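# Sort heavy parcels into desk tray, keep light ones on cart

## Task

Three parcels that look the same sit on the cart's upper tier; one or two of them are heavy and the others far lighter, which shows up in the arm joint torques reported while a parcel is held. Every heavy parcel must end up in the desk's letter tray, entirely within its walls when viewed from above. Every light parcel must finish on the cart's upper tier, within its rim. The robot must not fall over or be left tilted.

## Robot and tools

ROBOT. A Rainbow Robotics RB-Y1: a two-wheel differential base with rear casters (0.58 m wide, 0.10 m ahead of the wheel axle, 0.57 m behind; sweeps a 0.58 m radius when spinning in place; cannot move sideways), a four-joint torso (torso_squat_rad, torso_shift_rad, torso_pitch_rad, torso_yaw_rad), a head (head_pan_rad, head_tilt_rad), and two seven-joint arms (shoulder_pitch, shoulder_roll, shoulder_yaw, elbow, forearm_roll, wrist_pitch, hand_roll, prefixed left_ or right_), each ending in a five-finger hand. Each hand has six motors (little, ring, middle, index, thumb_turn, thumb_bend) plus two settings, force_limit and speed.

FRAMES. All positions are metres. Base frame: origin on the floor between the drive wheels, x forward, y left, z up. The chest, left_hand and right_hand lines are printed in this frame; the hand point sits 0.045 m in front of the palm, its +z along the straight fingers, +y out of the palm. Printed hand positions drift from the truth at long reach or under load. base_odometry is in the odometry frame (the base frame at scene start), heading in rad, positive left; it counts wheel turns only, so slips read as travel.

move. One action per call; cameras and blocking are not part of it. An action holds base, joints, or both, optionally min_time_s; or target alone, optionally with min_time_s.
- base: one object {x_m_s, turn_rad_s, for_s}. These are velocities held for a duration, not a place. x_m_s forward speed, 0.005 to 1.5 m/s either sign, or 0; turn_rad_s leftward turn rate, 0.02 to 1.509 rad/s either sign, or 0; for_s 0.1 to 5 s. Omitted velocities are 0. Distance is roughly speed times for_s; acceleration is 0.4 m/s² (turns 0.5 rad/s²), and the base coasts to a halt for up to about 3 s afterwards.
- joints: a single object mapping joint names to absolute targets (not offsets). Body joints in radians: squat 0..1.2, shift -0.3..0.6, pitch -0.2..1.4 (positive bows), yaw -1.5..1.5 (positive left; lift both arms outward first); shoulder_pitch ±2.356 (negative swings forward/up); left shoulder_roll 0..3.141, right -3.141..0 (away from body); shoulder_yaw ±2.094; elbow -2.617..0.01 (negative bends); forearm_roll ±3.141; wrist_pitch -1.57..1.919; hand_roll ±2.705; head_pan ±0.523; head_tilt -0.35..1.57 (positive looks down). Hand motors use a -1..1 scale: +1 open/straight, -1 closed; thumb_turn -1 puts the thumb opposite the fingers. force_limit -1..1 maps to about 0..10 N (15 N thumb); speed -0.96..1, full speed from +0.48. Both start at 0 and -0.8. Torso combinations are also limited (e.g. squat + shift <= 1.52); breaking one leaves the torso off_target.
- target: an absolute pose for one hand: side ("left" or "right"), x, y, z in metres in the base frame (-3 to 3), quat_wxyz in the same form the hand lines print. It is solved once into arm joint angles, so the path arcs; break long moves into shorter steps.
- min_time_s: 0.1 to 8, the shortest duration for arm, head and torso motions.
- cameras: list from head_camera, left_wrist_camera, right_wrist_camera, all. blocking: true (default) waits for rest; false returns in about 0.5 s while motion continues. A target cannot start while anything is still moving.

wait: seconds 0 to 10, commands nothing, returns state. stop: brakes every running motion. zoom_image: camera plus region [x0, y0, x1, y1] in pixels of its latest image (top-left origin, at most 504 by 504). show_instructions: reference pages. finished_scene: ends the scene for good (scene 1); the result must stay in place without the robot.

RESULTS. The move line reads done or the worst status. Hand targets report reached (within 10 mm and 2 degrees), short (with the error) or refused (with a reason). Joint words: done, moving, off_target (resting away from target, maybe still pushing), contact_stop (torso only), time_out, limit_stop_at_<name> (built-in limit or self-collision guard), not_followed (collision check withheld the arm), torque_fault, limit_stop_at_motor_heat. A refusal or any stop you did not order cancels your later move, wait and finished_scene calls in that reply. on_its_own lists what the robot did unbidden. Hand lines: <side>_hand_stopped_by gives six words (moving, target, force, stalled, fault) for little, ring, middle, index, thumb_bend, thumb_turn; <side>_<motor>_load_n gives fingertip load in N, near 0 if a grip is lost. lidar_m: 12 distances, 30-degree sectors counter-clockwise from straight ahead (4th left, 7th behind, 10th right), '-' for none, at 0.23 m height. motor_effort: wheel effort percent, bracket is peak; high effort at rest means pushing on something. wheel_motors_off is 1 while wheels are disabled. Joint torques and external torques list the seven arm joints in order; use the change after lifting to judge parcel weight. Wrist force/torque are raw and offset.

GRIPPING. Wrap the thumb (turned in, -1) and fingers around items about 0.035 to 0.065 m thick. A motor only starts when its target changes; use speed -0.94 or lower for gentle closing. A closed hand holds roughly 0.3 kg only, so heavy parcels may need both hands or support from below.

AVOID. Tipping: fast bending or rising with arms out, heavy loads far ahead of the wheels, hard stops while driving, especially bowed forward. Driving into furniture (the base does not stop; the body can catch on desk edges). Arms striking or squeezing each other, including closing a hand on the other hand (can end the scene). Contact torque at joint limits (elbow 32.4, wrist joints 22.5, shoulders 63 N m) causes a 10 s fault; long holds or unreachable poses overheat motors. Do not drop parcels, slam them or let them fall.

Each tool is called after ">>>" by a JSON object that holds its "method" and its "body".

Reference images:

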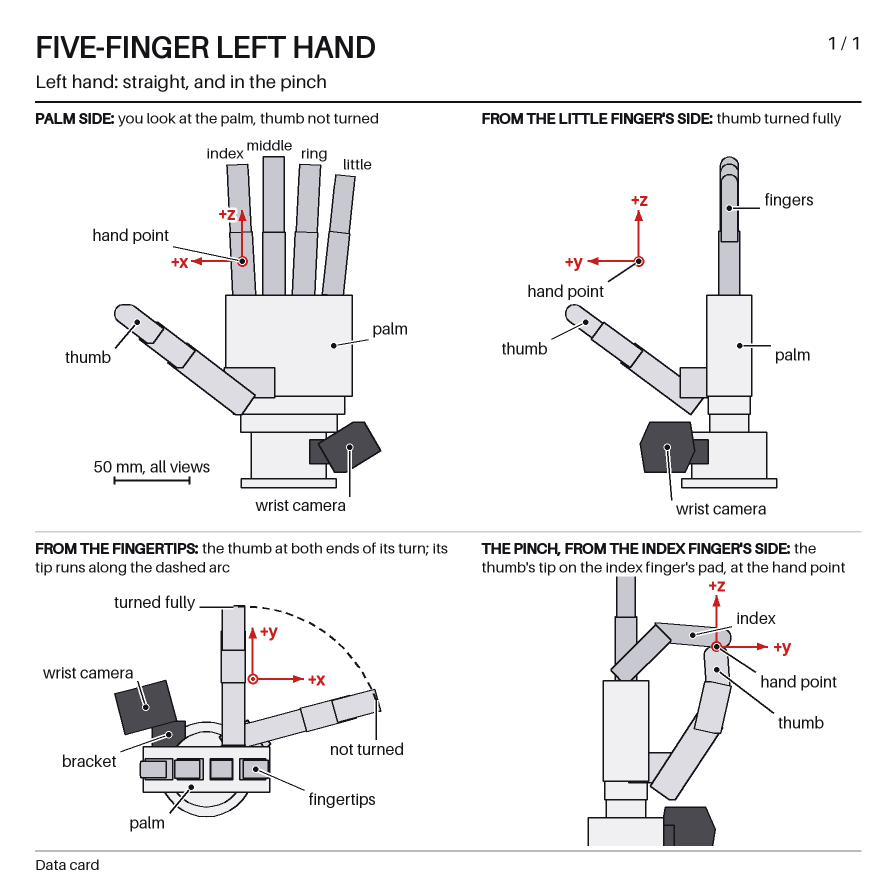

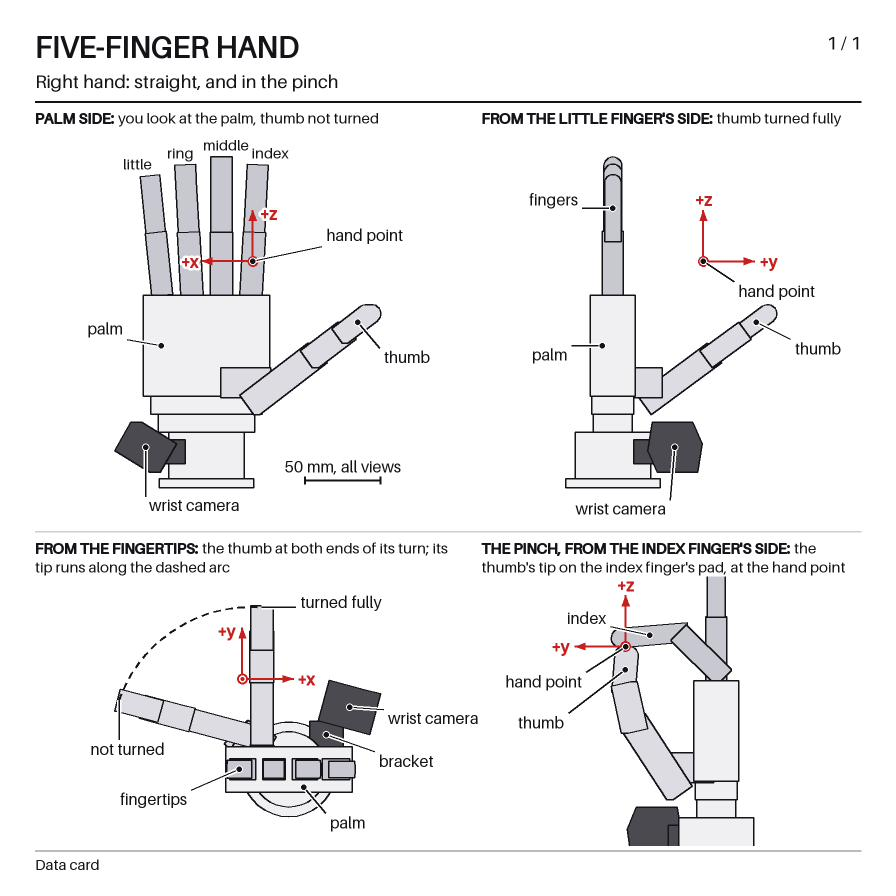

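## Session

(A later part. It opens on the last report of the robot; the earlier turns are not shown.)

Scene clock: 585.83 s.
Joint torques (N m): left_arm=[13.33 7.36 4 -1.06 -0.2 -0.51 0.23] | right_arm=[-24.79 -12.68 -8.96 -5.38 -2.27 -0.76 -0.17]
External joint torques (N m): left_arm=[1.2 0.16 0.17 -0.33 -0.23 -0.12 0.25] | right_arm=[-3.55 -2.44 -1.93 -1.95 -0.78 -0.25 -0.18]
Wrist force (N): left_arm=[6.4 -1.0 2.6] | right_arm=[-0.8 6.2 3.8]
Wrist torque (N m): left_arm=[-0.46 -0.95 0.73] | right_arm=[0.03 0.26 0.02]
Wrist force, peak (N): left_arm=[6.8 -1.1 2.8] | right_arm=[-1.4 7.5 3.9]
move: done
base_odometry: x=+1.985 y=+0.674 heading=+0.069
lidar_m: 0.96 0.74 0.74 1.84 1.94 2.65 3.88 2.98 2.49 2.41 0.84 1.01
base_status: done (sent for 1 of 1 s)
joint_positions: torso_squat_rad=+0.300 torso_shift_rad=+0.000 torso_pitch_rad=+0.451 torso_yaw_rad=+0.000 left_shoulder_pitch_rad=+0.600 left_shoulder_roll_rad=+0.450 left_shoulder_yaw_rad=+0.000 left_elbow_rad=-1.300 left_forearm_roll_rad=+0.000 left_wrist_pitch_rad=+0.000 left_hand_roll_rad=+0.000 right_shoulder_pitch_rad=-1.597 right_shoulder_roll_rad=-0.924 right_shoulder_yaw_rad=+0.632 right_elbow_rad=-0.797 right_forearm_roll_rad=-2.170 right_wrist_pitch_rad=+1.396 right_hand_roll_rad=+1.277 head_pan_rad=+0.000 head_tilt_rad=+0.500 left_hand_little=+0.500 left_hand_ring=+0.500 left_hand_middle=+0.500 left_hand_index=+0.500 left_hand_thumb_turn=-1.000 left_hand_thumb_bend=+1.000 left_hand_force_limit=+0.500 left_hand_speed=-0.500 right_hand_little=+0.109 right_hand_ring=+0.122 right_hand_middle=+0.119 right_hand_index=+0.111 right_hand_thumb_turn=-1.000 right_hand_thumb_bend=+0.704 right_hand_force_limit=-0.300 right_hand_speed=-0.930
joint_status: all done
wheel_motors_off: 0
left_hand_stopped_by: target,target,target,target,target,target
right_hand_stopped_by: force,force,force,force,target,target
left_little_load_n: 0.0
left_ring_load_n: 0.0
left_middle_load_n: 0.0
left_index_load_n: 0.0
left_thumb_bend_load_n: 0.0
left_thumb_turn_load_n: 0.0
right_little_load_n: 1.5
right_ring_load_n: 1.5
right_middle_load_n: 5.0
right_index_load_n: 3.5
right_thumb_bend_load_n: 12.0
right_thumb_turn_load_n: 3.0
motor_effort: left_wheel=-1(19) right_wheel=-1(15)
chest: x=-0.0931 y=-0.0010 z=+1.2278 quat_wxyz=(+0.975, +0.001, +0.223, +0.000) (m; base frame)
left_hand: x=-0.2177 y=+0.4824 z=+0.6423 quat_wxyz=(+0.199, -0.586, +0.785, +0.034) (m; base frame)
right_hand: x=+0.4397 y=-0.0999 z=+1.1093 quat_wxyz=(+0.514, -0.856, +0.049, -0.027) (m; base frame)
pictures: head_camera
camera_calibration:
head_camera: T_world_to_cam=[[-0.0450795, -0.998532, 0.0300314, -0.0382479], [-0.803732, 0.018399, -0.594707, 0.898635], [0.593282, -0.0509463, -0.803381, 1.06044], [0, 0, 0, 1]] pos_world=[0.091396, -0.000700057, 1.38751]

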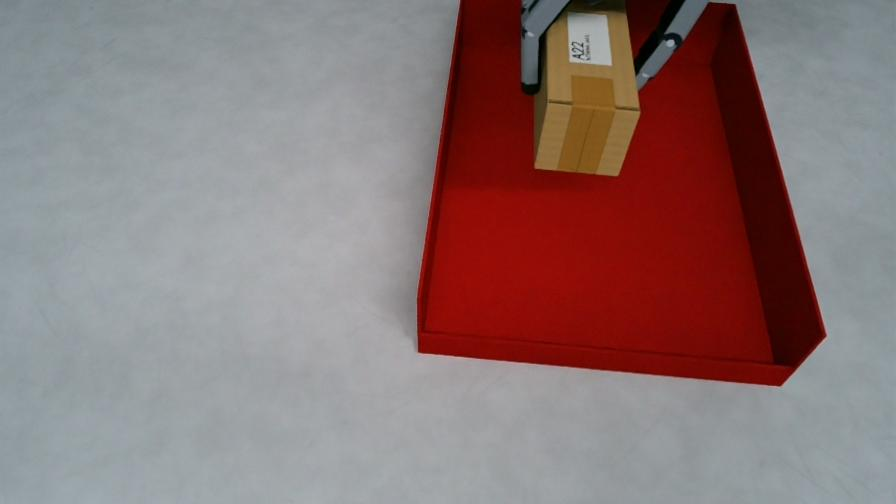

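>>> {"method": "move", "body": {"target": {"side": "right", "x": 0.4395, "y": -0.104, "z": 1.04, "quat_wxyz": [0.5141, -0.8558, 0.0494, -0.0297]}, "min_time_s": 1.5, "cameras": ["head_camera"]}}

>>> {"method": "move", "body": {"target": {"side": "right", "x": 0.4395, "y": -0.104, "z": 1.003, "quat_wxyz": [0.5141, -0.8558, 0.0494, -0.0297]}, "min_time_s": 1.5, "cameras": ["head_camera", "right_wrist_camera"]}}

Scene clock: 594.93 s.
Joint torques (N m): left_arm=[13.26 7.3 4.06 -1.04 0.02 -0.62 0.19] | right_arm=[-24.26 -11.18 -6.47 -4.13 -2.27 -0.92 0.18]
External joint torques (N m): left_arm=[1.13 0.1 0.23 -0.31 -0.01 -0.23 0.21] | right_arm=[-3.28 -0.48 0.22 -0.44 -0.75 -0.65 0.17]
Wrist force (N): left_arm=[6.8 -1.2 2.5] | right_arm=[-1.6 6.4 3.9]
Wrist torque (N m): left_arm=[-0.49 -1.02 0.73] | right_arm=[0.03 0.33 0.06]
Wrist force, peak (N): left_arm=[7.0 -0.9 2.8] | right_arm=[-0.7 6.9 4.8]
move: done
base_odometry: x=+1.985 y=+0.674 heading=+0.069
lidar_m: 0.96 0.75 0.72 1.83 1.93 2.63 3.89 2.99 2.49 2.39 0.84 0.99
base_status: not commanded
joint_positions: torso_squat_rad=+0.300 torso_shift_rad=+0.000 torso_pitch_rad=+0.451 torso_yaw_rad=+0.000 left_shoulder_pitch_rad=+0.600 left_shoulder_roll_rad=+0.450 left_shoulder_yaw_rad=+0.000 left_elbow_rad=-1.300 left_forearm_roll_rad=+0.000 left_wrist_pitch_rad=+0.000 left_hand_roll_rad=+0.000 right_shoulder_pitch_rad=-1.487 right_shoulder_roll_rad=-0.867 right_shoulder_yaw_rad=+0.637 right_elbow_rad=-0.747 right_forearm_roll_rad=-2.169 right_wrist_pitch_rad=+1.345 right_hand_roll_rad=+1.423 head_pan_rad=+0.000 head_tilt_rad=+0.500 left_hand_little=+0.500 left_hand_ring=+0.500 left_hand_middle=+0.500 left_hand_index=+0.500 left_hand_thumb_turn=-1.000 left_hand_thumb_bend=+1.000 left_hand_force_limit=+0.500 left_hand_speed=-0.500 right_hand_little=+0.109 right_hand_ring=+0.122 right_hand_middle=+0.119 right_hand_index=+0.111 right_hand_thumb_turn=-1.000 right_hand_thumb_bend=+0.704 right_hand_force_limit=-0.300 right_hand_speed=-0.930
joint_status: all done
wheel_motors_off: 0
left_hand_stopped_by: target,target,target,target,target,target
right_hand_stopped_by: force,force,force,force,target,target
left_little_load_n: -0.5
left_ring_load_n: 0.0
left_middle_load_n: 0.0
left_index_load_n: 0.0
left_thumb_bend_load_n: 0.0
left_thumb_turn_load_n: 0.0
right_little_load_n: 1.5
right_ring_load_n: 1.5
right_middle_load_n: 5.5
right_index_load_n: 3.5
right_thumb_bend_load_n: 11.5
right_thumb_turn_load_n: 3.5
motor_effort: left_wheel=+0(2) right_wheel=-1(2)
chest: x=-0.0931 y=-0.0010 z=+1.2278 quat_wxyz=(+0.975, +0.001, +0.223, +0.000) (m; base frame)
left_hand: x=-0.2177 y=+0.4824 z=+0.6423 quat_wxyz=(+0.199, -0.586, +0.785, +0.034) (m; base frame)
right_hand: x=+0.4389 y=-0.1041 z=+1.0397 quat_wxyz=(+0.513, -0.856, +0.050, -0.031) (m; base frame)
right_hand_status: reached (checked arc, planned for 1.5 s): 1 mm and 0.2 deg off.
pictures: head_camera
camera_calibration:
head_camera: T_world_to_cam=[[-0.0450826, -0.998532, 0.0300245, -0.0382425], [-0.803684, 0.0184015, -0.594771, 0.898638], [0.593346, -0.050944, -0.803334, 1.06043], [0, 0, 0, 1]] pos_world=[0.0912958, -0.000700062, 1.38751]

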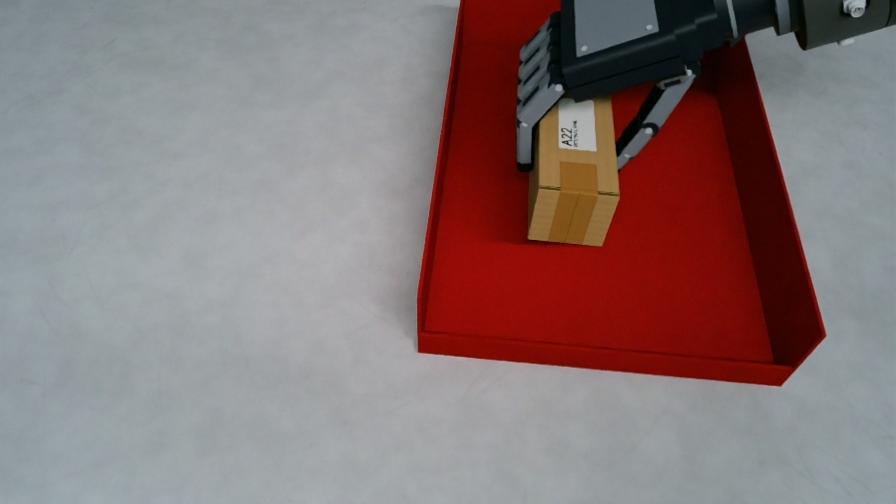

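Scene clock: 596.77 s.
Joint torques (N m): left_arm=[13.41 7.3 4.22 -1.03 -0.15 -0.37 0.15] | right_arm=[-23.89 -11.28 -6.04 -4.16 -2.38 -0.58 0.26]
External joint torques (N m): left_arm=[1.28 0.1 0.39 -0.3 -0.18 0.02 0.16] | right_arm=[-2.83 -0.7 -0.07 -0.31 -0.84 -0.49 0.25]
Wrist force (N): left_arm=[6.6 -0.9 2.6] | right_arm=[-0.5 5.8 3.8]
Wrist torque (N m): left_arm=[-0.46 -0.98 0.73] | right_arm=[-0.05 0.17 0.11]
Wrist force, peak (N): left_arm=[7.0 -1.3 2.4] | right_arm=[-1.3 7.0 4.0]
move: done
base_odometry: x=+1.985 y=+0.674 heading=+0.069
lidar_m: 0.96 0.76 0.73 1.84 1.93 2.66 3.88 2.96 2.49 2.41 0.83 1.00
base_status: not commanded
joint_positions: torso_squat_rad=+0.300 torso_shift_rad=+0.000 torso_pitch_rad=+0.451 torso_yaw_rad=+0.000 left_shoulder_pitch_rad=+0.600 left_shoulder_roll_rad=+0.450 left_shoulder_yaw_rad=+0.000 left_elbow_rad=-1.300 left_forearm_roll_rad=+0.000 left_wrist_pitch_rad=+0.000 left_hand_roll_rad=+0.000 right_shoulder_pitch_rad=-1.466 right_shoulder_roll_rad=-0.805 right_shoulder_yaw_rad=+0.643 right_elbow_rad=-0.639 right_forearm_roll_rad=-2.167 right_wrist_pitch_rad=+1.345 right_hand_roll_rad=+1.529 head_pan_rad=+0.000 head_tilt_rad=+0.500 left_hand_little=+0.500 left_hand_ring=+0.500 left_hand_middle=+0.500 left_hand_index=+0.500 left_hand_thumb_turn=-1.000 left_hand_thumb_bend=+1.000 left_hand_force_limit=+0.500 left_hand_speed=-0.500 right_hand_little=+0.109 right_hand_ring=+0.122 right_hand_middle=+0.119 right_hand_index=+0.111 right_hand_thumb_turn=-1.000 right_hand_thumb_bend=+0.704 right_hand_force_limit=-0.300 right_hand_speed=-0.930
joint_status: all done
wheel_motors_off: 0
left_hand_stopped_by: target,target,target,target,target,target
right_hand_stopped_by: force,force,force,force,target,target
left_little_load_n: 0.0
left_ring_load_n: 0.0
left_middle_load_n: 0.0
left_index_load_n: 0.0
left_thumb_bend_load_n: 0.0
left_thumb_turn_load_n: 0.0
right_little_load_n: 2.0
right_ring_load_n: 1.5
right_middle_load_n: 5.0
right_index_load_n: 3.5
right_thumb_bend_load_n: 11.5
right_thumb_turn_load_n: 3.0
motor_effort: left_wheel=+0(2) right_wheel=-2(2)
chest: x=-0.0931 y=-0.0010 z=+1.2278 quat_wxyz=(+0.975, +0.001, +0.223, +0.000) (m; base frame)
left_hand: x=-0.2177 y=+0.4824 z=+0.6423 quat_wxyz=(+0.199, -0.586, +0.785, +0.034) (m; base frame)
right_hand: x=+0.4390 y=-0.1040 z=+1.0028 quat_wxyz=(+0.514, -0.856, +0.050, -0.031) (m; base frame)
right_hand_status: reached (checked arc, planned for 1.5 s): 1 mm and 0.2 deg off.
pictures: head_camera, right_wrist_camera
camera_calibration:
head_camera: T_world_to_cam=[[-0.0450826, -0.998532, 0.0300245, -0.0382425], [-0.803684, 0.0184015, -0.594771, 0.898638], [0.593346, -0.050944, -0.803334, 1.06043], [0, 0, 0, 1]] pos_world=[0.0912958, -0.000700062, 1.38751]
right_wrist_camera: T_world_to_cam=[[0.236335, -0.503367, -0.831124, 0.671934], [-0.898823, -0.438202, 0.00981013, 0.343156], [-0.369139, 0.744715, -0.556001, 0.911559], [0, 0, 0, 1]] pos_world=[0.486127, -0.19025, 1.06192]

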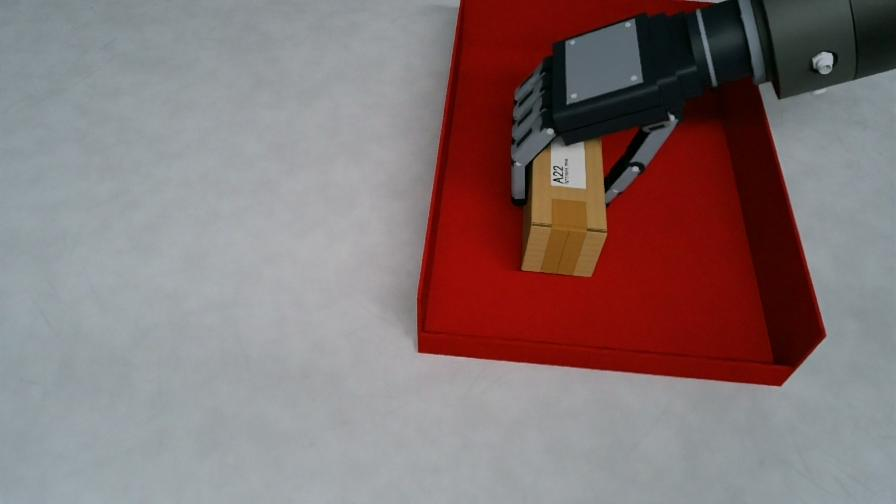

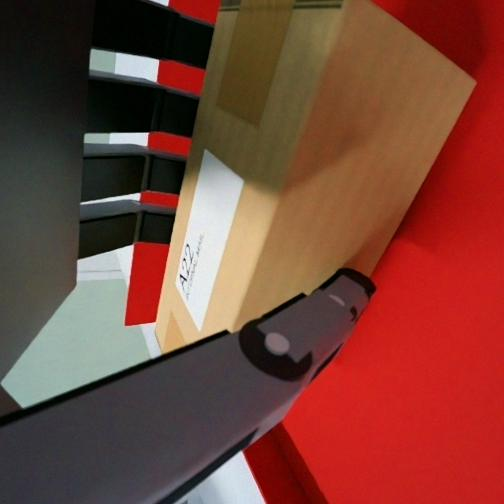

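>>> {"method": "move", "body": {"target": {"side": "right", "x": 0.4395, "y": -0.104, "z": 0.992, "quat_wxyz": [0.5141, -0.8558, 0.0494, -0.0297]}, "min_time_s": 1.5, "cameras": ["head_camera"]}}

>>> {"method": "zoom_image", "body": {"camera": "head_camera", "region": [480, 60, 730, 320]}}

Scene clock: 603.57 s.
Joint torques (N m): left_arm=[12.98 7.34 4.24 -0.99 -0.15 -0.52 0.1] | right_arm=[-23.58 -11.15 -5.67 -4.38 -2.14 0.26 0.09]
External joint torques (N m): left_arm=[0.85 0.14 0.41 -0.26 -0.17 -0.13 0.11] | right_arm=[-2.48 -0.64 -0.02 -0.5 -0.59 0.3 0.09]
Wrist force (N): left_arm=[6.1 -1.0 2.9] | right_arm=[-1.0 6.9 4.2]
Wrist torque (N m): left_arm=[-0.49 -0.88 0.68] | right_arm=[0.08 0.24 0.13]
Wrist force, peak (N): left_arm=[6.8 -1.2 2.7] | right_arm=[-1.6 6.8 4.6]
move: done
base_odometry: x=+1.985 y=+0.674 heading=+0.069
lidar_m: 0.96 0.76 0.73 1.82 1.91 2.66 3.88 2.97 2.50 2.40 0.83 1.01
base_status: not commanded
joint_positions: torso_squat_rad=+0.300 torso_shift_rad=+0.000 torso_pitch_rad=+0.451 torso_yaw_rad=+0.000 left_shoulder_pitch_rad=+0.600 left_shoulder_roll_rad=+0.450 left_shoulder_yaw_rad=+0.000 left_elbow_rad=-1.300 left_forearm_roll_rad=+0.000 left_wrist_pitch_rad=+0.000 left_hand_roll_rad=+0.000 right_shoulder_pitch_rad=-1.466 right_shoulder_roll_rad=-0.783 right_shoulder_yaw_rad=+0.644 right_elbow_rad=-0.593 right_forearm_roll_rad=-2.165 right_wrist_pitch_rad=+1.350 right_hand_roll_rad=+1.566 head_pan_rad=+0.000 head_tilt_rad=+0.500 left_hand_little=+0.500 left_hand_ring=+0.500 left_hand_middle=+0.500 left_hand_index=+0.500 left_hand_thumb_turn=-1.000 left_hand_thumb_bend=+1.000 left_hand_force_limit=+0.500 left_hand_speed=-0.500 right_hand_little=+0.109 right_hand_ring=+0.122 right_hand_middle=+0.119 right_hand_index=+0.111 right_hand_thumb_turn=-1.000 right_hand_thumb_bend=+0.704 right_hand_force_limit=-0.300 right_hand_speed=-0.930
joint_status: all done
wheel_motors_off: 0
left_hand_stopped_by: target,target,target,target,target,target
right_hand_stopped_by: force,force,force,force,target,target
left_little_load_n: 0.0
left_ring_load_n: 0.0
left_middle_load_n: 0.0
left_index_load_n: 0.5
left_thumb_bend_load_n: 0.0
left_thumb_turn_load_n: 0.0
right_little_load_n: 1.5
right_ring_load_n: 1.0
right_middle_load_n: 5.0
right_index_load_n: 3.5
right_thumb_bend_load_n: 11.5
right_thumb_turn_load_n: 3.5
motor_effort: left_wheel=-1(2) right_wheel=-1(2)
chest: x=-0.0931 y=-0.0010 z=+1.2278 quat_wxyz=(+0.975, +0.001, +0.223, +0.000) (m; base frame)
left_hand: x=-0.2177 y=+0.4824 z=+0.6423 quat_wxyz=(+0.199, -0.586, +0.785, +0.034) (m; base frame)
right_hand: x=+0.4389 y=-0.1042 z=+0.9919 quat_wxyz=(+0.513, -0.856, +0.050, -0.031) (m; base frame)
right_hand_status: reached (checked arc, planned for 1.5 s): 1 mm and 0.2 deg off.
pictures: head_camera
camera_calibration:
head_camera: T_world_to_cam=[[-0.0450826, -0.998532, 0.0300245, -0.0382425], [-0.803684, 0.0184015, -0.594771, 0.898638], [0.593346, -0.050944, -0.803334, 1.06043], [0, 0, 0, 1]] pos_world=[0.0912958, -0.000700062, 1.38751]

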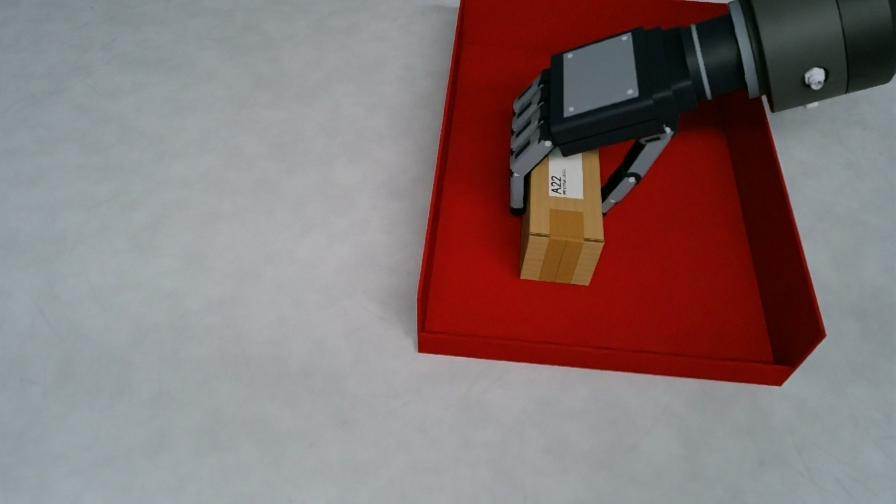

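Scaled by 1.938.

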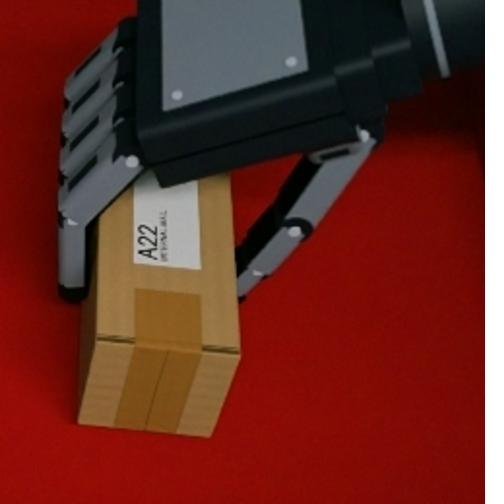

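>>> {"method": "move", "body": {"target": {"side": "right", "x": 0.4395, "y": -0.104, "z": 0.987, "quat_wxyz": [0.5141, -0.8558, 0.0494, -0.0297]}, "min_time_s": 1, "cameras": []}}

>>> {"method": "wait", "body": {"seconds": 0.2, "cameras": []}}

>>> {"method": "move", "body": {"target": {"side": "right", "x": 0.4395, "y": -0.104, "z": 0.983, "quat_wxyz": [0.5141, -0.8558, 0.0494, -0.0297]}, "min_time_s": 1, "cameras": ["head_camera"]}}

Scene clock: 608.00 s.
Joint torques (N m): left_arm=[13.11 7.19 4.07 -0.95 -0.15 -0.48 0.08] | right_arm=[-27.8 -10.64 -6.12 -4.46 -2.39 0.27 0.22]
External joint torques (N m): left_arm=[0.98 -0.01 0.25 -0.22 -0.18 -0.09 0.1] | right_arm=[-6.63 -0.2 -0.73 -0.57 -0.84 0.26 0.21]
Wrist force (N): left_arm=[6.4 -0.7 2.2] | right_arm=[-1.4 6.6 3.8]
Wrist torque (N m): left_arm=[-0.40 -0.96 0.69] | right_arm=[0.04 0.35 0.07]
Wrist force, peak (N): left_arm=[7.0 -1.3 2.5] | right_arm=[-1.1 7.0 4.3]
move: done
base_odometry: x=+1.985 y=+0.674 heading=+0.069
lidar_m: 0.96 0.75 0.73 1.84 1.93 2.64 3.88 2.98 2.48 2.40 0.83 1.00
base_status: not commanded
joint_positions: torso_squat_rad=+0.300 torso_shift_rad=+0.000 torso_pitch_rad=+0.451 torso_yaw_rad=+0.000 left_shoulder_pitch_rad=+0.600 left_shoulder_roll_rad=+0.450 left_shoulder_yaw_rad=+0.000 left_elbow_rad=-1.300 left_forearm_roll_rad=+0.000 left_wrist_pitch_rad=+0.000 left_hand_roll_rad=+0.000 right_shoulder_pitch_rad=-1.471 right_shoulder_roll_rad=-0.766 right_shoulder_yaw_rad=+0.645 right_elbow_rad=-0.554 right_forearm_roll_rad=-2.164 right_wrist_pitch_rad=+1.359 right_hand_roll_rad=+1.590 head_pan_rad=+0.000 head_tilt_rad=+0.500 left_hand_little=+0.500 left_hand_ring=+0.500 left_hand_middle=+0.500 left_hand_index=+0.500 left_hand_thumb_turn=-1.000 left_hand_thumb_bend=+1.000 left_hand_force_limit=+0.500 left_hand_speed=-0.500 right_hand_little=+0.109 right_hand_ring=+0.122 right_hand_middle=+0.119 right_hand_index=+0.111 right_hand_thumb_turn=-1.000 right_hand_thumb_bend=+0.704 right_hand_force_limit=-0.300 right_hand_speed=-0.930
joint_status: all done
wheel_motors_off: 0
left_hand_stopped_by: target,target,target,target,target,target
right_hand_stopped_by: force,force,force,force,target,target
left_little_load_n: 0.0
left_ring_load_n: 0.0
left_middle_load_n: 0.0
left_index_load_n: 0.0
left_thumb_bend_load_n: 0.0
left_thumb_turn_load_n: 0.0
right_little_load_n: 1.5
right_ring_load_n: 1.5
right_middle_load_n: 5.0
right_index_load_n: 3.5
right_thumb_bend_load_n: 11.5
right_thumb_turn_load_n: 3.0
motor_effort: left_wheel=-1(2) right_wheel=-1(2)
chest: x=-0.0931 y=-0.0010 z=+1.2278 quat_wxyz=(+0.975, +0.001, +0.223, +0.000) (m; base frame)
left_hand: x=-0.2177 y=+0.4824 z=+0.6423 quat_wxyz=(+0.199, -0.586, +0.785, +0.034) (m; base frame)
right_hand: x=+0.4389 y=-0.1043 z=+0.9863 quat_wxyz=(+0.513, -0.856, +0.050, -0.030) (m; base frame)
right_hand_status: reached (checked arc, planned for 1.0 s): 1 mm and 0.2 deg off.
pictures: none
No camera images: "cameras" was empty.

Scene clock: 608.20 s.
Joint torques (N m): left_arm=[13.35 7.19 4.18 -1.1 -0.11 -0.42 0.23] | right_arm=[-28.66 -10.44 -5.46 -4.34 -2.63 0.12 -0.01]
External joint torques (N m): left_arm=[1.22 -0.01 0.35 -0.37 -0.14 -0.03 0.25] | right_arm=[-7.49 0 -0.07 -0.45 -1.08 0.11 -0.02]
Wrist force (N): left_arm=[6.7 -0.8 2.7] | right_arm=[-1.6 6.1 3.9]
Wrist torque (N m): left_arm=[-0.43 -0.96 0.71] | right_arm=[-0.03 0.37 0.06]
Wrist force, peak (N): left_arm=[6.7 -1.1 2.6] | right_arm=[-1.2 6.8 3.5]
base_odometry: x=+1.985 y=+0.674 heading=+0.069
lidar_m: 0.97 0.76 0.74 1.83 1.92 2.65 3.88 2.97 2.48 2.40 0.85 0.99
base_status: not commanded
joint_positions: torso_squat_rad=+0.300 torso_shift_rad=+0.000 torso_pitch_rad=+0.451 torso_yaw_rad=+0.000 left_shoulder_pitch_rad=+0.600 left_shoulder_roll_rad=+0.450 left_shoulder_yaw_rad=+0.000 left_elbow_rad=-1.300 left_forearm_roll_rad=+0.000 left_wrist_pitch_rad=+0.000 left_hand_roll_rad=+0.000 right_shoulder_pitch_rad=-1.471 right_shoulder_roll_rad=-0.766 right_shoulder_yaw_rad=+0.645 right_elbow_rad=-0.554 right_forearm_roll_rad=-2.164 right_wrist_pitch_rad=+1.359 right_hand_roll_rad=+1.590 head_pan_rad=+0.000 head_tilt_rad=+0.500 left_hand_little=+0.500 left_hand_ring=+0.500 left_hand_middle=+0.500 left_hand_index=+0.500 left_hand_thumb_turn=-1.000 left_hand_thumb_bend=+1.000 left_hand_force_limit=+0.500 left_hand_speed=-0.500 right_hand_little=+0.109 right_hand_ring=+0.122 right_hand_middle=+0.119 right_hand_index=+0.111 right_hand_thumb_turn=-1.000 right_hand_thumb_bend=+0.704 right_hand_force_limit=-0.300 right_hand_speed=-0.930
joint_status: all done
wheel_motors_off: 0
left_hand_stopped_by: target,target,target,target,target,target
right_hand_stopped_by: force,force,force,force,target,target
left_little_load_n: 0.0
left_ring_load_n: 0.0
left_middle_load_n: 0.0
left_index_load_n: 0.0
left_thumb_bend_load_n: 0.0
left_thumb_turn_load_n: 0.0
right_little_load_n: 2.0
right_ring_load_n: 1.5
right_middle_load_n: 5.5
right_index_load_n: 3.5
right_thumb_bend_load_n: 12.0
right_thumb_turn_load_n: 3.0
motor_effort: left_wheel=+0(2) right_wheel=+0(2)
chest: x=-0.0931 y=-0.0010 z=+1.2278 quat_wxyz=(+0.975, +0.001, +0.223, +0.000) (m; base frame)
left_hand: x=-0.2177 y=+0.4824 z=+0.6423 quat_wxyz=(+0.199, -0.586, +0.785, +0.034) (m; base frame)
right_hand: x=+0.4389 y=-0.1043 z=+0.9863 quat_wxyz=(+0.513, -0.856, +0.050, -0.030) (m; base frame)
right_hand_status: reached (checked arc, planned for 1.0 s): 1 mm and 0.2 deg off.
wait: 0.20 s; no rest
pictures: none
No camera images: "cameras" was empty.

Scene clock: 609.53 s.
Joint torques (N m): left_arm=[12.55 7.61 4.18 -1.1 -0.17 -0.48 0.17] | right_arm=[-21.47 -8.88 -2.96 -2.31 -0.23 -0.07 0.5]
External joint torques (N m): left_arm=[0.43 0.41 0.35 -0.36 -0.2 -0.09 0.18] | right_arm=[-0.23 1.49 2.23 1.59 1.32 -0.11 0.5]
Wrist force (N): left_arm=[6.7 -0.6 2.4] | right_arm=[-1.4 -4.9 -3.3]
Wrist torque (N m): left_arm=[-0.39 -1.01 0.72] | right_arm=[-0.34 0.35 0.03]
Wrist force, peak (N): left_arm=[6.7 -1.1 2.8] | right_arm=[-1.1 6.8 4.3]
move: done
base_odometry: x=+1.985 y=+0.674 heading=+0.069
lidar_m: 0.96 0.74 0.72 1.83 1.93 2.65 3.89 2.98 2.50 2.41 0.84 0.99
base_status: not commanded
joint_positions: torso_squat_rad=+0.300 torso_shift_rad=+0.000 torso_pitch_rad=+0.450 torso_yaw_rad=+0.000 left_shoulder_pitch_rad=+0.600 left_shoulder_roll_rad=+0.450 left_shoulder_yaw_rad=+0.000 left_elbow_rad=-1.300 left_forearm_roll_rad=+0.000 left_wrist_pitch_rad=+0.000 left_hand_roll_rad=+0.000 right_shoulder_pitch_rad=-1.478 right_shoulder_roll_rad=-0.754 right_shoulder_yaw_rad=+0.646 right_elbow_rad=-0.524 right_forearm_roll_rad=-2.164 right_wrist_pitch_rad=+1.366 right_hand_roll_rad=+1.609 head_pan_rad=+0.000 head_tilt_rad=+0.500 left_hand_little=+0.500 left_hand_ring=+0.500 left_hand_middle=+0.500 left_hand_index=+0.500 left_hand_thumb_turn=-1.000 left_hand_thumb_bend=+1.000 left_hand_force_limit=+0.500 left_hand_speed=-0.500 right_hand_little=+0.109 right_hand_ring=+0.122 right_hand_middle=+0.119 right_hand_index=+0.111 right_hand_thumb_turn=-1.000 right_hand_thumb_bend=+0.704 right_hand_force_limit=-0.300 right_hand_speed=-0.930
joint_status: all done
wheel_motors_off: 0
left_hand_stopped_by: target,target,target,target,target,target
right_hand_stopped_by: force,force,force,force,target,target
left_little_load_n: 0.0
left_ring_load_n: 0.0
left_middle_load_n: 0.0
left_index_load_n: 0.0
left_thumb_bend_load_n: 0.0
left_thumb_turn_load_n: 0.0
right_little_load_n: 2.0
right_ring_load_n: 1.5
right_middle_load_n: 5.5
right_index_load_n: 5.5
right_thumb_bend_load_n: 10.0
right_thumb_turn_load_n: 3.0
motor_effort: left_wheel=+0(1) right_wheel=-1(3)
chest: x=-0.0934 y=-0.0010 z=+1.2279 quat_wxyz=(+0.975, +0.001, +0.223, +0.000) (m; base frame)
left_hand: x=-0.2177 y=+0.4824 z=+0.6423 quat_wxyz=(+0.199, -0.586, +0.785, +0.034) (m; base frame)
right_hand: x=+0.4393 y=-0.1040 z=+0.9837 quat_wxyz=(+0.514, -0.856, +0.050, -0.031) (m; base frame)
right_hand_status: reached (checked arc, planned for 1.0 s): 1 mm and 0.1 deg off.
pictures: head_camera
camera_calibration:
head_camera: T_world_to_cam=[[-0.0450974, -0.998532, 0.0300018, -0.0382263], [-0.803387, 0.0184014, -0.595173, 0.898986], [0.593747, -0.0509439, -0.803037, 1.06024], [0, 0, 0, 1]] pos_world=[0.0909947, -0.000700063, 1.38761]

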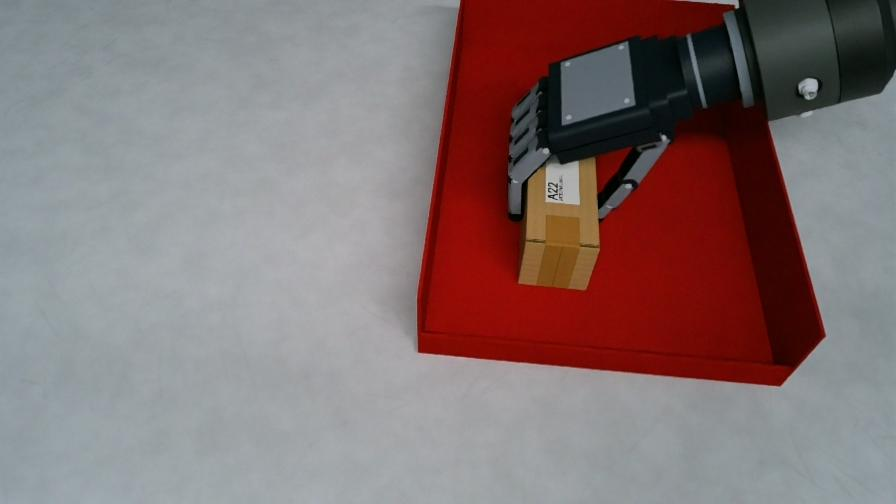

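>>> {"method": "move", "body": {"target": {"side": "right", "x": 0.4395, "y": -0.104, "z": 0.9852, "quat_wxyz": [0.5141, -0.8558, 0.0494, -0.0297]}, "min_time_s": 0.5, "cameras": []}}

>>> {"method": "move", "body": {"joints": {"right_hand_index": 0.5, "right_hand_middle": 0.5, "right_hand_ring": 0.5, "right_hand_little": 0.5, "right_hand_thumb_bend": 0.85, "right_hand_speed": -0.7}, "cameras": ["head_camera", "right_wrist_camera"]}}

Scene clock: 612.93 s.
Joint torques (N m): left_arm=[13.15 7.24 4.16 -1.11 -0.15 -0.42 0.25] | right_arm=[-26.17 -10 -4.44 -3.73 -1.64 0.24 0.13]
External joint torques (N m): left_arm=[1.03 0.03 0.33 -0.38 -0.18 -0.03 0.26] | right_arm=[-4.89 0.36 0.7 0.17 -0.08 0.19 0.12]
Wrist force (N): left_arm=[6.2 -0.5 2.6] | right_arm=[-1.2 4.3 2.5]
Wrist torque (N m): left_arm=[-0.37 -0.92 0.67] | right_arm=[0.00 0.42 -0.07]
Wrist force, peak (N): left_arm=[6.9 -1.0 2.7] | right_arm=[-1.9 -5.6 -2.6]
move: done
base_odometry: x=+1.985 y=+0.674 heading=+0.069
lidar_m: 0.97 0.74 0.74 1.82 1.93 2.65 3.88 2.98 2.49 2.41 0.84 1.00
base_status: not commanded
joint_positions: torso_squat_rad=+0.300 torso_shift_rad=+0.000 torso_pitch_rad=+0.450 torso_yaw_rad=+0.000 left_shoulder_pitch_rad=+0.600 left_shoulder_roll_rad=+0.450 left_shoulder_yaw_rad=+0.000 left_elbow_rad=-1.300 left_forearm_roll_rad=+0.000 left_wrist_pitch_rad=+0.000 left_hand_roll_rad=+0.000 right_shoulder_pitch_rad=-1.484 right_shoulder_roll_rad=-0.753 right_shoulder_yaw_rad=+0.646 right_elbow_rad=-0.516 right_forearm_roll_rad=-2.164 right_wrist_pitch_rad=+1.371 right_hand_roll_rad=+1.609 head_pan_rad=+0.000 head_tilt_rad=+0.500 left_hand_little=+0.500 left_hand_ring=+0.500 left_hand_middle=+0.500 left_hand_index=+0.500 left_hand_thumb_turn=-1.000 left_hand_thumb_bend=+1.000 left_hand_force_limit=+0.500 left_hand_speed=-0.500 right_hand_little=+0.109 right_hand_ring=+0.122 right_hand_middle=+0.119 right_hand_index=+0.111 right_hand_thumb_turn=-1.000 right_hand_thumb_bend=+0.704 right_hand_force_limit=-0.300 right_hand_speed=-0.930
joint_status: all done
wheel_motors_off: 0
left_hand_stopped_by: target,target,target,target,target,target
right_hand_stopped_by: force,force,force,force,target,target
left_little_load_n: 0.0
left_ring_load_n: 0.0
left_middle_load_n: 0.0
left_index_load_n: 0.0
left_thumb_bend_load_n: 0.0
left_thumb_turn_load_n: 0.0
right_little_load_n: 1.5
right_ring_load_n: 1.5
right_middle_load_n: 5.0
right_index_load_n: 4.5
right_thumb_bend_load_n: 12.0
right_thumb_turn_load_n: 2.5
motor_effort: left_wheel=-1(2) right_wheel=-1(2)
chest: x=-0.0934 y=-0.0010 z=+1.2279 quat_wxyz=(+0.975, +0.001, +0.223, +0.000) (m; base frame)
left_hand: x=-0.2177 y=+0.4824 z=+0.6423 quat_wxyz=(+0.199, -0.586, +0.785, +0.034) (m; base frame)
right_hand: x=+0.4393 y=-0.1042 z=+0.9849 quat_wxyz=(+0.514, -0.856, +0.050, -0.030) (m; base frame)
right_hand_status: reached (checked arc, planned for 0.5 s): 0 mm and 0.0 deg off.
pictures: none
No camera images: "cameras" was empty.

Scene clock: 613.90 s.
Joint torques (N m): left_arm=[12.99 7.29 4.23 -1.12 -0.12 -0.43 0.23] | right_arm=[-25.62 -10.38 -4.43 -4.43 -1.78 0.25 -0.08]
External joint torques (N m): left_arm=[0.87 0.09 0.4 -0.38 -0.15 -0.04 0.25] | right_arm=[-4.34 -0.03 0.72 -0.53 -0.22 0.21 -0.09]
Wrist force (N): left_arm=[6.5 -0.8 2.5] | right_arm=[-1.4 2.9 2.1]
Wrist torque (N m): left_arm=[-0.44 -0.97 0.69] | right_arm=[-0.03 0.30 0.03]
Wrist force, peak (N): left_arm=[6.7 -1.0 3.3] | right_arm=[-1.2 5.6 2.7]
move: done
base_odometry: x=+1.985 y=+0.674 heading=+0.069
lidar_m: 0.95 0.75 0.73 1.82 1.94 2.65 3.88 2.99 2.49 2.41 0.83 1.01
base_status: not commanded
joint_positions: torso_squat_rad=+0.300 torso_shift_rad=+0.000 torso_pitch_rad=+0.450 torso_yaw_rad=+0.000 left_shoulder_pitch_rad=+0.600 left_shoulder_roll_rad=+0.450 left_shoulder_yaw_rad=+0.000 left_elbow_rad=-1.300 left_forearm_roll_rad=+0.000 left_wrist_pitch_rad=+0.000 left_hand_roll_rad=+0.000 right_shoulder_pitch_rad=-1.484 right_shoulder_roll_rad=-0.753 right_shoulder_yaw_rad=+0.646 right_elbow_rad=-0.516 right_forearm_roll_rad=-2.164 right_wrist_pitch_rad=+1.371 right_hand_roll_rad=+1.609 head_pan_rad=+0.000 head_tilt_rad=+0.500 left_hand_little=+0.500 left_hand_ring=+0.500 left_hand_middle=+0.500 left_hand_index=+0.500 left_hand_thumb_turn=-1.000 left_hand_thumb_bend=+1.000 left_hand_force_limit=+0.500 left_hand_speed=-0.500 right_hand_little=+0.500 right_hand_ring=+0.500 right_hand_middle=+0.500 right_hand_index=+0.500 right_hand_thumb_turn=-1.000 right_hand_thumb_bend=+0.850 right_hand_force_limit=-0.300 right_hand_speed=-0.700
joint_status: all done
wheel_motors_off: 0
left_hand_stopped_by: target,target,target,target,target,target
right_hand_stopped_by: target,target,target,target,target,target
left_little_load_n: 0.0
left_ring_load_n: 0.0
left_middle_load_n: 0.0
left_index_load_n: 0.0
left_thumb_bend_load_n: 0.0
left_thumb_turn_load_n: 0.0
right_little_load_n: 0.0
right_ring_load_n: 0.0
right_middle_load_n: 0.0
right_index_load_n: 0.0
right_thumb_bend_load_n: 0.0
right_thumb_turn_load_n: 0.0
motor_effort: left_wheel=-1(1) right_wheel=-1(2)
chest: x=-0.0934 y=-0.0010 z=+1.2279 quat_wxyz=(+0.975, +0.001, +0.223, +0.000) (m; base frame)
left_hand: x=-0.2177 y=+0.4824 z=+0.6423 quat_wxyz=(+0.199, -0.586, +0.785, +0.034) (m; base frame)
right_hand: x=+0.4393 y=-0.1042 z=+0.9849 quat_wxyz=(+0.514, -0.856, +0.050, -0.030) (m; base frame)
pictures: head_camera, right_wrist_camera
camera_calibration:
head_camera: T_world_to_cam=[[-0.0450974, -0.998532, 0.0300018, -0.0382263], [-0.803387, 0.0184014, -0.595173, 0.898986], [0.593747, -0.0509439, -0.803037, 1.06024], [0, 0, 0, 1]] pos_world=[0.0909947, -0.000700063, 1.38761]
right_wrist_camera: T_world_to_cam=[[0.235808, -0.501992, -0.832105, 0.658248], [-0.897969, -0.439923, 0.0109236, 0.341971], [-0.371546, 0.744629, -0.55451, 0.901563], [0, 0, 0, 1]] pos_world=[0.486832, -0.190454, 1.04392]

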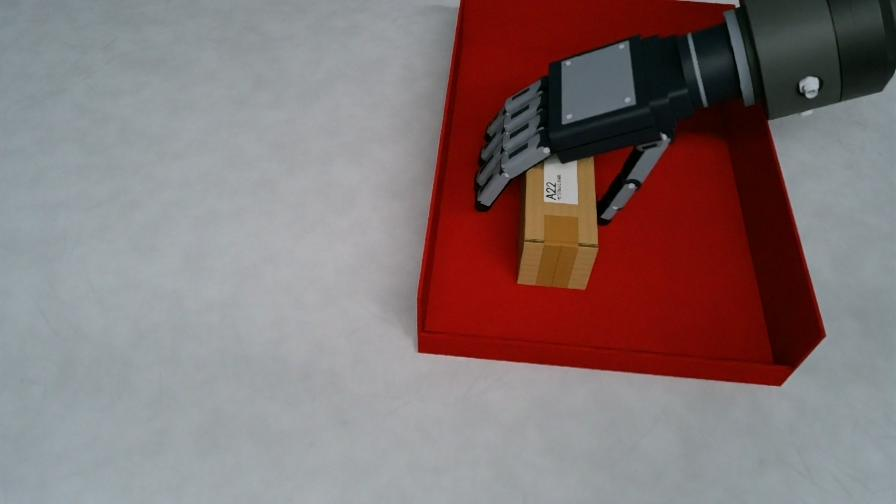

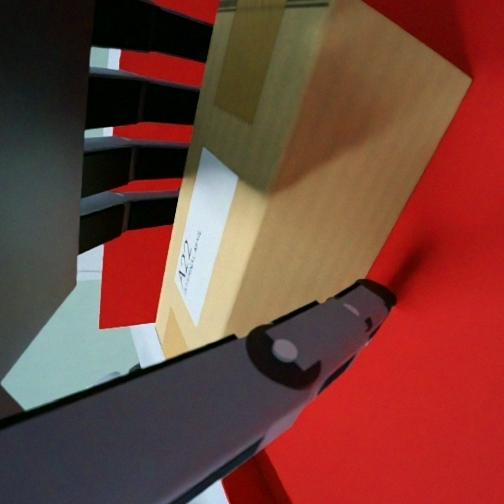

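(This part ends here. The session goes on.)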